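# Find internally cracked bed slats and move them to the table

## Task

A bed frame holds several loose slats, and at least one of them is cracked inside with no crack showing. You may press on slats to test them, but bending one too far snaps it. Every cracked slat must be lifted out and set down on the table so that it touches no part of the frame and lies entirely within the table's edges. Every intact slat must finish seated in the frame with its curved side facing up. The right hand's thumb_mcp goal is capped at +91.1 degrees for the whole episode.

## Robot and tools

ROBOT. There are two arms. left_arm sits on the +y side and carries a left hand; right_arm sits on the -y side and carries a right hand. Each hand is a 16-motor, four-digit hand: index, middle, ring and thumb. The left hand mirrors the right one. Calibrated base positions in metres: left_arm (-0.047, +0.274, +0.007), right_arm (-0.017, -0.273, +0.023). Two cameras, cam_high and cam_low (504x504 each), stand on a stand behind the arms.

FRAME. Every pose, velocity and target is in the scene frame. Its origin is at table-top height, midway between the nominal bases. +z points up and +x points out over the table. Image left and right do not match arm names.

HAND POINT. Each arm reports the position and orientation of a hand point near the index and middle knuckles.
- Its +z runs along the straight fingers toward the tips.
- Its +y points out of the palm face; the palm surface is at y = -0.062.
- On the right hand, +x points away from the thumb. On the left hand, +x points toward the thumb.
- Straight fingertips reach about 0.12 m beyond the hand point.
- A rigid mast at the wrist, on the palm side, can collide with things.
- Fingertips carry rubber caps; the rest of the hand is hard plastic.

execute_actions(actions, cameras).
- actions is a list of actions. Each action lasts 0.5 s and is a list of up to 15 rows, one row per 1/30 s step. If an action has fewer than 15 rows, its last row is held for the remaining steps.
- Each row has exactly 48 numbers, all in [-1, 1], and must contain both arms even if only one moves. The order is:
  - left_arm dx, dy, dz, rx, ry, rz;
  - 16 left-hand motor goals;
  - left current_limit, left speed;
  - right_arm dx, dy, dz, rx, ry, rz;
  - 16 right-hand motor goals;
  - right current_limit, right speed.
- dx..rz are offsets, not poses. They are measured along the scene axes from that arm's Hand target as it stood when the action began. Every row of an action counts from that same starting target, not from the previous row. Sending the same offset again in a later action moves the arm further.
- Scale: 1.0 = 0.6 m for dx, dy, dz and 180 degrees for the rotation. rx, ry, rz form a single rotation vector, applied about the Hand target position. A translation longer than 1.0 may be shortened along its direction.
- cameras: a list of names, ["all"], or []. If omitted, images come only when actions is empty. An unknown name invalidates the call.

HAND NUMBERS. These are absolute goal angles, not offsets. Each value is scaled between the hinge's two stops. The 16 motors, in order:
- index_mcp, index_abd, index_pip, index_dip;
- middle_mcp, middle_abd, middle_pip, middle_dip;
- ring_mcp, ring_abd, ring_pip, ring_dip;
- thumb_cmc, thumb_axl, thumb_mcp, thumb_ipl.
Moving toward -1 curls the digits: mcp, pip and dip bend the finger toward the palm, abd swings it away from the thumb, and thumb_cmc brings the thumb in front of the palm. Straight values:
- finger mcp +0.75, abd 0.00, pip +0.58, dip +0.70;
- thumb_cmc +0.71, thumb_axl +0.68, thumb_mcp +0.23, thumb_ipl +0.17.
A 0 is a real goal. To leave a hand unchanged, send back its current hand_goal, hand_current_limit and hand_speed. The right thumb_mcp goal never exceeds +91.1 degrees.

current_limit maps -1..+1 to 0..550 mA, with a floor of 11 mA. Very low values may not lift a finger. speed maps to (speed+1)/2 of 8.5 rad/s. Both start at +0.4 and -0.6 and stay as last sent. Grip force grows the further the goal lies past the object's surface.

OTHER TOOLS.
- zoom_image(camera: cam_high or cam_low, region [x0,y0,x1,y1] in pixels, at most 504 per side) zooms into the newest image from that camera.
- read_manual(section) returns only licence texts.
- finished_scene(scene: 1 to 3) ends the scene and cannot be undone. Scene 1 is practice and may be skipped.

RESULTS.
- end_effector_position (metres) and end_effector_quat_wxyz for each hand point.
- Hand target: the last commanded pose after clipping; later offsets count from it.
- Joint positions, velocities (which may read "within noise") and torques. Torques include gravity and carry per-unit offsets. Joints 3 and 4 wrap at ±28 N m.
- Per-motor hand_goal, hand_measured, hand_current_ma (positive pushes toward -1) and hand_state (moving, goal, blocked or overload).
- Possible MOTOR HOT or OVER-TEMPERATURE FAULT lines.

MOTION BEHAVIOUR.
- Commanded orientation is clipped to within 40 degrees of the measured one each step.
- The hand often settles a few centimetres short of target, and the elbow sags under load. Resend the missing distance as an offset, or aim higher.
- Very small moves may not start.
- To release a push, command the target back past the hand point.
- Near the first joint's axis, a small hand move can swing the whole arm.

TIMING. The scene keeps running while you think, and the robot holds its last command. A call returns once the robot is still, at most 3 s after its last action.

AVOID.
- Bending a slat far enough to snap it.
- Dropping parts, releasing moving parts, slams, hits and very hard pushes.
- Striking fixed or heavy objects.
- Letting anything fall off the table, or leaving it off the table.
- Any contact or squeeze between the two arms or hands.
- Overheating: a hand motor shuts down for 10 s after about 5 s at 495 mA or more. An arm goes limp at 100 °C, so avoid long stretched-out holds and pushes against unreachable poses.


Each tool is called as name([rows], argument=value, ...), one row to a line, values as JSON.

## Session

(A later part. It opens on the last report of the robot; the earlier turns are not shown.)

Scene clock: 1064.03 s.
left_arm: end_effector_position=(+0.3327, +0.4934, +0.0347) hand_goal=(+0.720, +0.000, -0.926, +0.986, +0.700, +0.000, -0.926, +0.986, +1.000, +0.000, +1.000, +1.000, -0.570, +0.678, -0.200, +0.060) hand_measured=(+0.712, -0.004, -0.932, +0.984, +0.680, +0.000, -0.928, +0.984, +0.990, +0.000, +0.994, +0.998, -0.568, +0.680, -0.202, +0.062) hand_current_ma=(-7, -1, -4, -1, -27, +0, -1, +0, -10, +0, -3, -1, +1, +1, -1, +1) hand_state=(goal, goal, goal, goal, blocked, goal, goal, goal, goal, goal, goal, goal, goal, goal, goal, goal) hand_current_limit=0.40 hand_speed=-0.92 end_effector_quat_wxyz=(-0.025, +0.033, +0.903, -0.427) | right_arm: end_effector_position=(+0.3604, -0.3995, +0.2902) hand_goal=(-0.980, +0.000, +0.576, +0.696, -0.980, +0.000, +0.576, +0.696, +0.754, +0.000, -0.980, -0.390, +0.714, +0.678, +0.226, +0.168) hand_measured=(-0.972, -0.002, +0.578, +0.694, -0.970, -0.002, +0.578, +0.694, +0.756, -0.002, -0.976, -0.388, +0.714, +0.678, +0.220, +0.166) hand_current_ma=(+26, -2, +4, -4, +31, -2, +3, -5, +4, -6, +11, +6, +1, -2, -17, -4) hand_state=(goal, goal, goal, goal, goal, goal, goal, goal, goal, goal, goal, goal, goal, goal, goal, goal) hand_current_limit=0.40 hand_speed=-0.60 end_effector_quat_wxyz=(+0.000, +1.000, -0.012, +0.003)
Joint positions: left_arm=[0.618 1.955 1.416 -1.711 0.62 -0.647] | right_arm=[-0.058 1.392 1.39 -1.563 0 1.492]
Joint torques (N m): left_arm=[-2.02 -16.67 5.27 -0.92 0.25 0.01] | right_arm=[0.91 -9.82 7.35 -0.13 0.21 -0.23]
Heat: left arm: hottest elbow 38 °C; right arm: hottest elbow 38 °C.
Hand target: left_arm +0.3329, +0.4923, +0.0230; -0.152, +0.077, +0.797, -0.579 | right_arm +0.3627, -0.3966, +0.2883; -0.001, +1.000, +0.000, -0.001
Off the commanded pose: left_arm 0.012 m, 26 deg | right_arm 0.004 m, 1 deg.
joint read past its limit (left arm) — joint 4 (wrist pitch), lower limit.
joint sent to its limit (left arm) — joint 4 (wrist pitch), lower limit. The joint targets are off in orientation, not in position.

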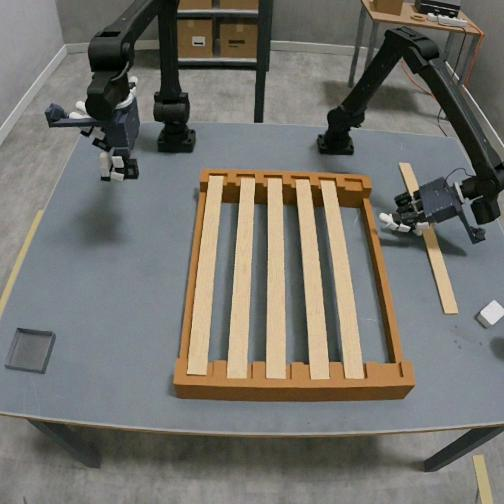

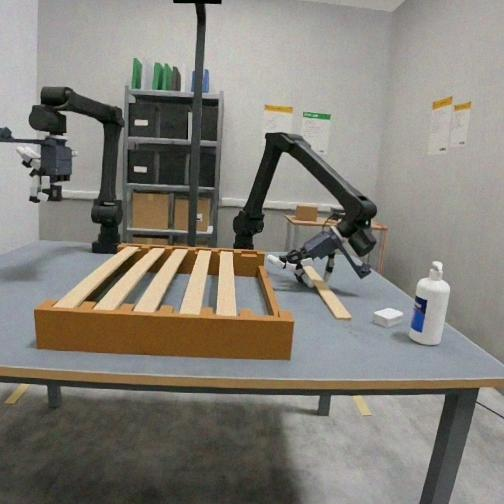

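execute_actions([
  [[0,0,0.008,0,0,0,0.87,0,-0.927,0.986,0.87,0,-0.927,0.986,1.0,0,1.0,1.0,-0.571,0.678,-0.08,0.0595,0.4,-0.92,0,0,0,0,0,0,-0.98,0,0.576,0.696,-0.98,0,0.576,0.696,0.754,0,-0.98,-0.39,0.714,0.678,0.226,0.168,0.4,-0.6]],
], cameras=["all"])

zoom_image(camera="cam_low", region=[250, 210, 460, 360])

Scene clock: 1066.30 s.
left_arm: end_effector_position=(+0.3318, +0.4943, +0.0344) hand_goal=(+0.870, +0.000, -0.926, +0.986, +0.870, +0.000, -0.926, +0.986, +1.000, +0.000, +1.000, +1.000, -0.570, +0.678, -0.080, +0.060) hand_measured=(+0.812, -0.004, -0.946, +0.974, +0.802, +0.000, -0.950, +0.970, +0.990, +0.000, +0.994, +0.998, -0.568, +0.680, -0.084, +0.062) hand_current_ma=(-126, -1, -24, -12, -162, +0, -31, -17, -10, +0, -3, -1, +1, +1, -3, +1) hand_state=(blocked, goal, blocked, goal, blocked, goal, blocked, goal, goal, goal, goal, goal, goal, goal, goal, goal) hand_current_limit=0.40 hand_speed=-0.92 end_effector_quat_wxyz=(-0.028, +0.034, +0.904, -0.425) | right_arm: end_effector_position=(+0.3604, -0.3995, +0.2902) hand_goal=(-0.980, +0.000, +0.576, +0.696, -0.980, +0.000, +0.576, +0.696, +0.754, +0.000, -0.980, -0.390, +0.714, +0.678, +0.226, +0.168) hand_measured=(-0.972, -0.002, +0.578, +0.694, -0.970, -0.002, +0.578, +0.694, +0.756, -0.002, -0.976, -0.388, +0.714, +0.678, +0.220, +0.166) hand_current_ma=(+26, -2, +4, -4, +31, -2, +3, -5, +4, -6, +11, +6, +1, -2, -17, -4) hand_state=(goal, goal, goal, goal, goal, goal, goal, goal, goal, goal, goal, goal, goal, goal, goal, goal) hand_current_limit=0.40 hand_speed=-0.60 end_effector_quat_wxyz=(+0.000, +1.000, -0.012, +0.003)
Joint positions: left_arm=[0.618 1.955 1.416 -1.711 0.613 -0.647] | right_arm=[-0.058 1.392 1.39 -1.563 0 1.492]
Joint torques (N m): left_arm=[-2.14 -17.9 5.18 -0.92 0.49 -0.04] | right_arm=[0.97 -9.47 7.34 -0.18 0.22 -0.25]
Heat: left arm: hottest elbow 38 °C; right arm: hottest elbow 38 °C.
Hand target: left_arm +0.3330, +0.4921, +0.0279; -0.152, +0.077, +0.797, -0.579 | right_arm +0.3627, -0.3966, +0.2883; -0.001, +1.000, +0.000, -0.001
Off the commanded pose: left_arm 0.007 m, 26 deg | right_arm 0.004 m, 1 deg.
joint read past its limit (left arm) — joint 4 (wrist pitch), lower limit.
joint sent to its limit (left arm) — joint 4 (wrist pitch), lower limit. The joint targets are off in orientation, not in position.

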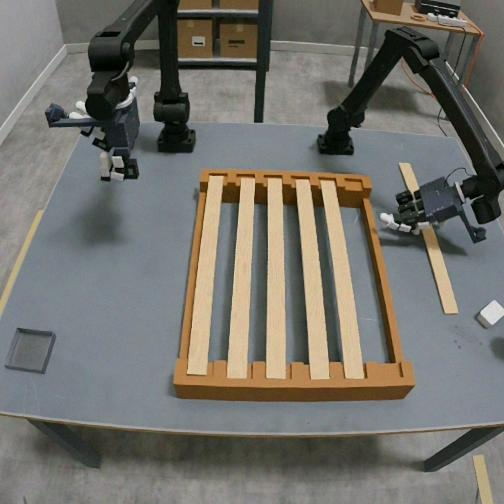

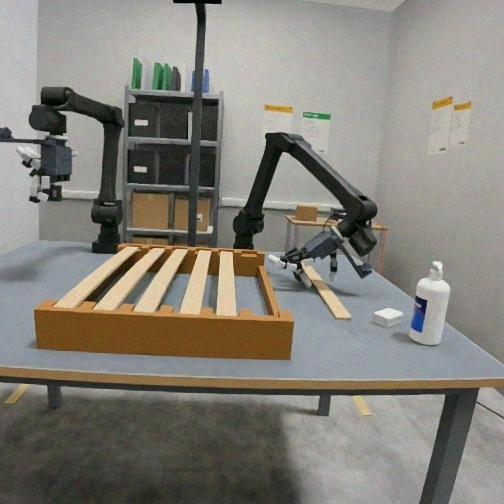

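Scaled by 2.400.

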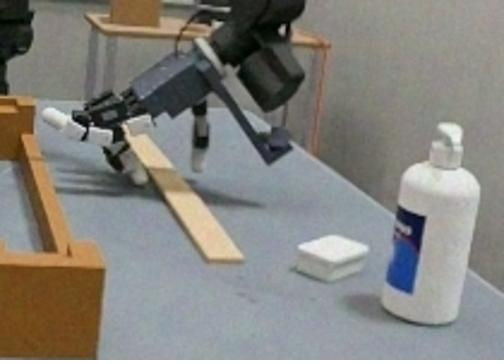

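execute_actions([
  [[0,0,0.04,0,0,0,0.85,0,-0.927,0.986,0.85,0,-0.927,0.986,1.0,0,1.0,1.0,-0.571,0.678,-0.08,0.0595,0.4,-0.85,0,0,0,0,0,0,-0.98,0,0.576,0.696,-0.98,0,0.576,0.696,0.754,0,-0.98,-0.39,0.714,0.678,0.226,0.168,0.4,-0.6]],
], cameras=["all"])

zoom_image(camera="cam_low", region=[250, 210, 460, 360])

Scene clock: 1068.37 s.
left_arm: end_effector_position=(+0.3330, +0.4948, +0.0488) hand_goal=(+0.850, +0.000, -0.926, +0.986, +0.850, +0.000, -0.926, +0.986, +1.000, +0.000, +1.000, +1.000, -0.570, +0.678, -0.080, +0.060) hand_measured=(+0.836, -0.004, -0.928, +0.984, +0.836, +0.000, -0.928, +0.984, +0.990, +0.000, +0.994, +0.998, -0.568, +0.680, -0.084, +0.062) hand_current_ma=(-14, -1, +0, -1, -15, +0, +0, -1, -10, +0, -3, -1, +1, +1, -3, +1) hand_state=(goal, goal, goal, goal, goal, goal, goal, goal, goal, goal, goal, goal, goal, goal, goal, goal) hand_current_limit=0.40 hand_speed=-0.85 end_effector_quat_wxyz=(-0.020, +0.029, +0.908, -0.417) | right_arm: end_effector_position=(+0.3604, -0.3995, +0.2902) hand_goal=(-0.980, +0.000, +0.576, +0.696, -0.980, +0.000, +0.576, +0.696, +0.754, +0.000, -0.980, -0.390, +0.714, +0.678, +0.226, +0.168) hand_measured=(-0.972, -0.002, +0.578, +0.694, -0.970, -0.002, +0.578, +0.694, +0.756, -0.002, -0.976, -0.388, +0.714, +0.678, +0.220, +0.166) hand_current_ma=(+26, -2, +4, -4, +31, -2, +3, -5, +4, -6, +11, +6, +1, -2, -17, -4) hand_state=(goal, goal, goal, goal, goal, goal, goal, goal, goal, goal, goal, goal, goal, goal, goal, goal) hand_current_limit=0.40 hand_speed=-0.60 end_effector_quat_wxyz=(+0.000, +1.000, -0.012, +0.003)
Joint positions: left_arm=[0.616 1.921 1.415 -1.71 0.616 -0.67] | right_arm=[-0.058 1.392 1.39 -1.563 0 1.492]
Joint torques (N m): left_arm=[-2.37 -19.78 4.81 -0.9 0.57 -0.11] | right_arm=[0.97 -9.58 7.38 -0.06 0.18 -0.24]
Heat: left arm: hottest elbow 38 °C; right arm: hottest elbow 38 °C.
Hand target: left_arm +0.3330, +0.4921, +0.0518; -0.152, +0.077, +0.797, -0.579 | right_arm +0.3627, -0.3966, +0.2883; -0.001, +1.000, +0.000, -0.001
Off the commanded pose: left_arm 0.004 m, 28 deg | right_arm 0.004 m, 1 deg.
joint read past its limit (left arm) — joint 4 (wrist pitch), lower limit.
joint sent to its limit (left arm) — joint 4 (wrist pitch), lower limit. The joint targets are off in orientation, not in position.

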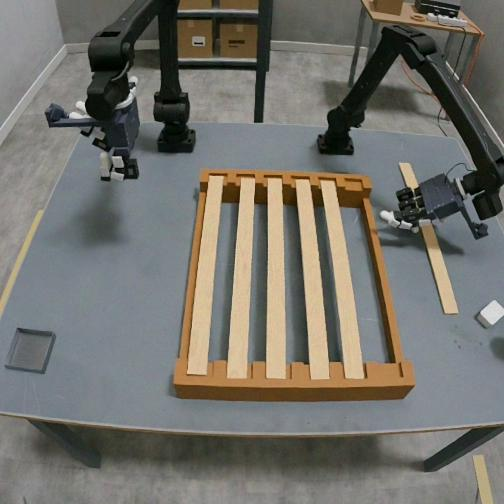

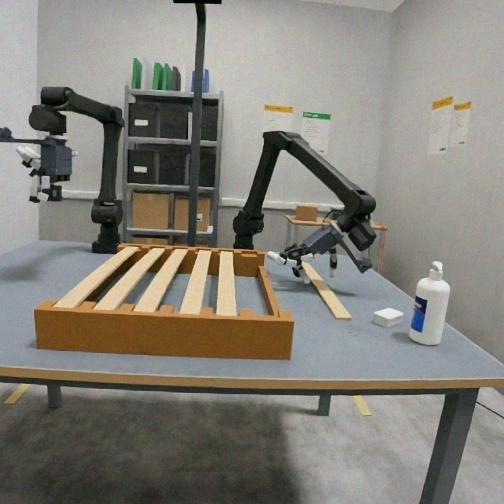

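Scaled by 2.400.

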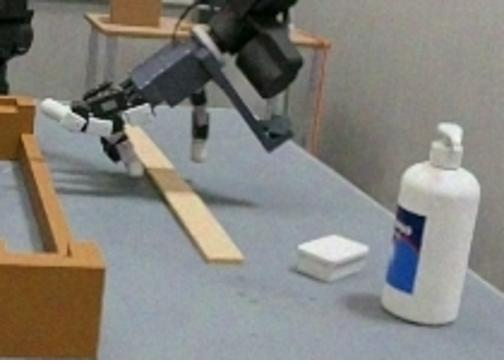

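Slat lies flat. Lift away.

execute_actions([
  [[0,0,0.07,0,0,0,0.87,0,-0.927,0.986,0.87,0,-0.927,0.986,1.0,0,1.0,1.0,-0.571,0.678,-0.08,0.0595,0.4,-0.6,0,0,0,0,0,0,-0.98,0,0.576,0.696,-0.98,0,0.576,0.696,0.754,0,-0.98,-0.39,0.714,0.678,0.226,0.168,0.4,-0.6]],
  [[0,0,0.1,0,0,0,0.87,0,-0.927,0.986,0.87,0,-0.927,0.986,1.0,0,1.0,1.0,-0.571,0.678,-0.08,0.0595,0.4,-0.6,0,0,0,0,0,0,-0.98,0,0.576,0.696,-0.98,0,0.576,0.696,0.754,0,-0.98,-0.39,0.714,0.678,0.226,0.168,0.4,-0.6]],
  [[0,0,0.12,0,0,0,0.87,0,-0.927,0.986,0.87,0,-0.927,0.986,1.0,0,1.0,1.0,-0.571,0.678,-0.08,0.0595,0.4,-0.6,0,0,0,0,0,0,-0.98,0,0.576,0.696,-0.98,0,0.576,0.696,0.754,0,-0.98,-0.39,0.714,0.678,0.226,0.168,0.4,-0.6]],
], cameras=["all"])

zoom_image(camera="cam_low", region=[230, 210, 440, 360])

zoom_image(camera="cam_high", region=[160, 150, 504, 420])

Scene clock: 1072.60 s.
left_arm: end_effector_position=(+0.3262, +0.4832, +0.2228) hand_goal=(+0.870, +0.000, -0.926, +0.986, +0.870, +0.000, -0.926, +0.986, +1.000, +0.000, +1.000, +1.000, -0.570, +0.678, -0.080, +0.060) hand_measured=(+0.860, -0.004, -0.926, +0.984, +0.858, +0.000, -0.926, +0.984, +0.990, +0.000, +0.994, +0.998, -0.570, +0.680, -0.084, +0.062) hand_current_ma=(-10, -1, +0, -1, -11, +0, +0, -1, -10, +0, -3, -1, +0, +1, -3, +1) hand_state=(goal, goal, goal, goal, goal, goal, goal, goal, goal, goal, goal, goal, goal, goal, goal, goal) hand_current_limit=0.40 hand_speed=-0.60 end_effector_quat_wxyz=(+0.107, -0.040, +0.935, -0.336) | right_arm: end_effector_position=(+0.3604, -0.3995, +0.2902) hand_goal=(-0.980, +0.000, +0.576, +0.696, -0.980, +0.000, +0.576, +0.696, +0.754, +0.000, -0.980, -0.390, +0.714, +0.678, +0.226, +0.168) hand_measured=(-0.972, -0.002, +0.578, +0.694, -0.970, -0.002, +0.578, +0.694, +0.756, -0.002, -0.976, -0.388, +0.714, +0.678, +0.220, +0.166) hand_current_ma=(+26, -2, +4, -4, +31, -2, +3, -5, +4, -6, +11, +6, +1, -2, -17, -4) hand_state=(goal, goal, goal, goal, goal, goal, goal, goal, goal, goal, goal, goal, goal, goal, goal, goal) hand_current_limit=0.40 hand_speed=-0.60 end_effector_quat_wxyz=(+0.000, +1.000, -0.012, +0.003)
Joint positions: left_arm=[0.613 1.531 1.437 -1.708 0.689 -0.951] | right_arm=[-0.058 1.392 1.39 -1.563 0 1.492]
Joint torques (N m): left_arm=[-1.08 -12.92 8.95 -0.14 0.72 -0.11] | right_arm=[1.14 -9 7.45 -0.08 0.19 -0.23]
Heat: left arm: hottest elbow 38 °C; right arm: hottest elbow 38 °C.
Hand target: left_arm +0.3330, +0.4922, +0.2258; -0.118, +0.063, +0.823, -0.552 | right_arm +0.3627, -0.3966, +0.2883; -0.001, +1.000, +0.000, -0.001
Off the commanded pose: left_arm 0.012 m, 46 deg; orientation clipped | right_arm 0.004 m, 1 deg.
joint sent to its limit (left arm) — joint 4 (wrist pitch), lower limit. The joint targets are off in orientation, not in position.

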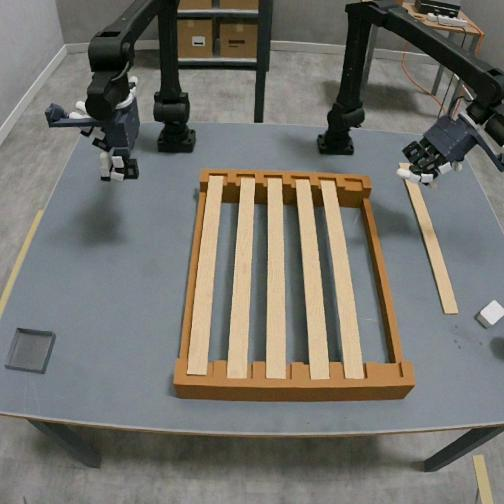

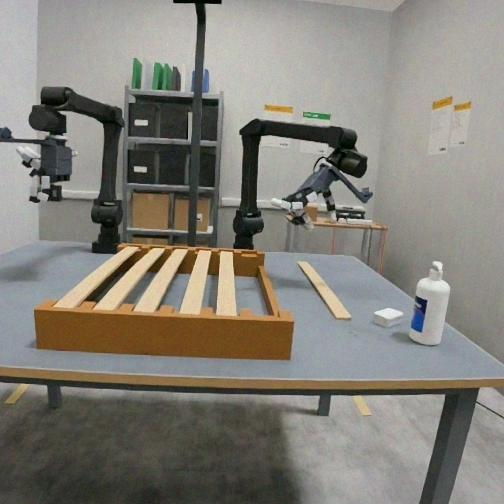

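Scaled by 2.400.

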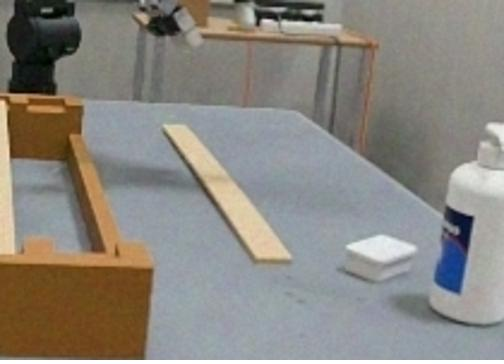

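Scaled by 1.465.

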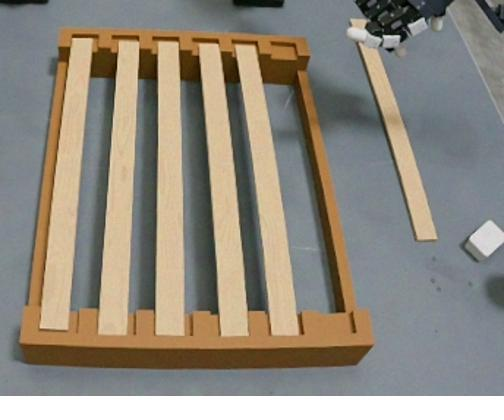

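finished_scene(scene=2)

The scene is finished: the task was done.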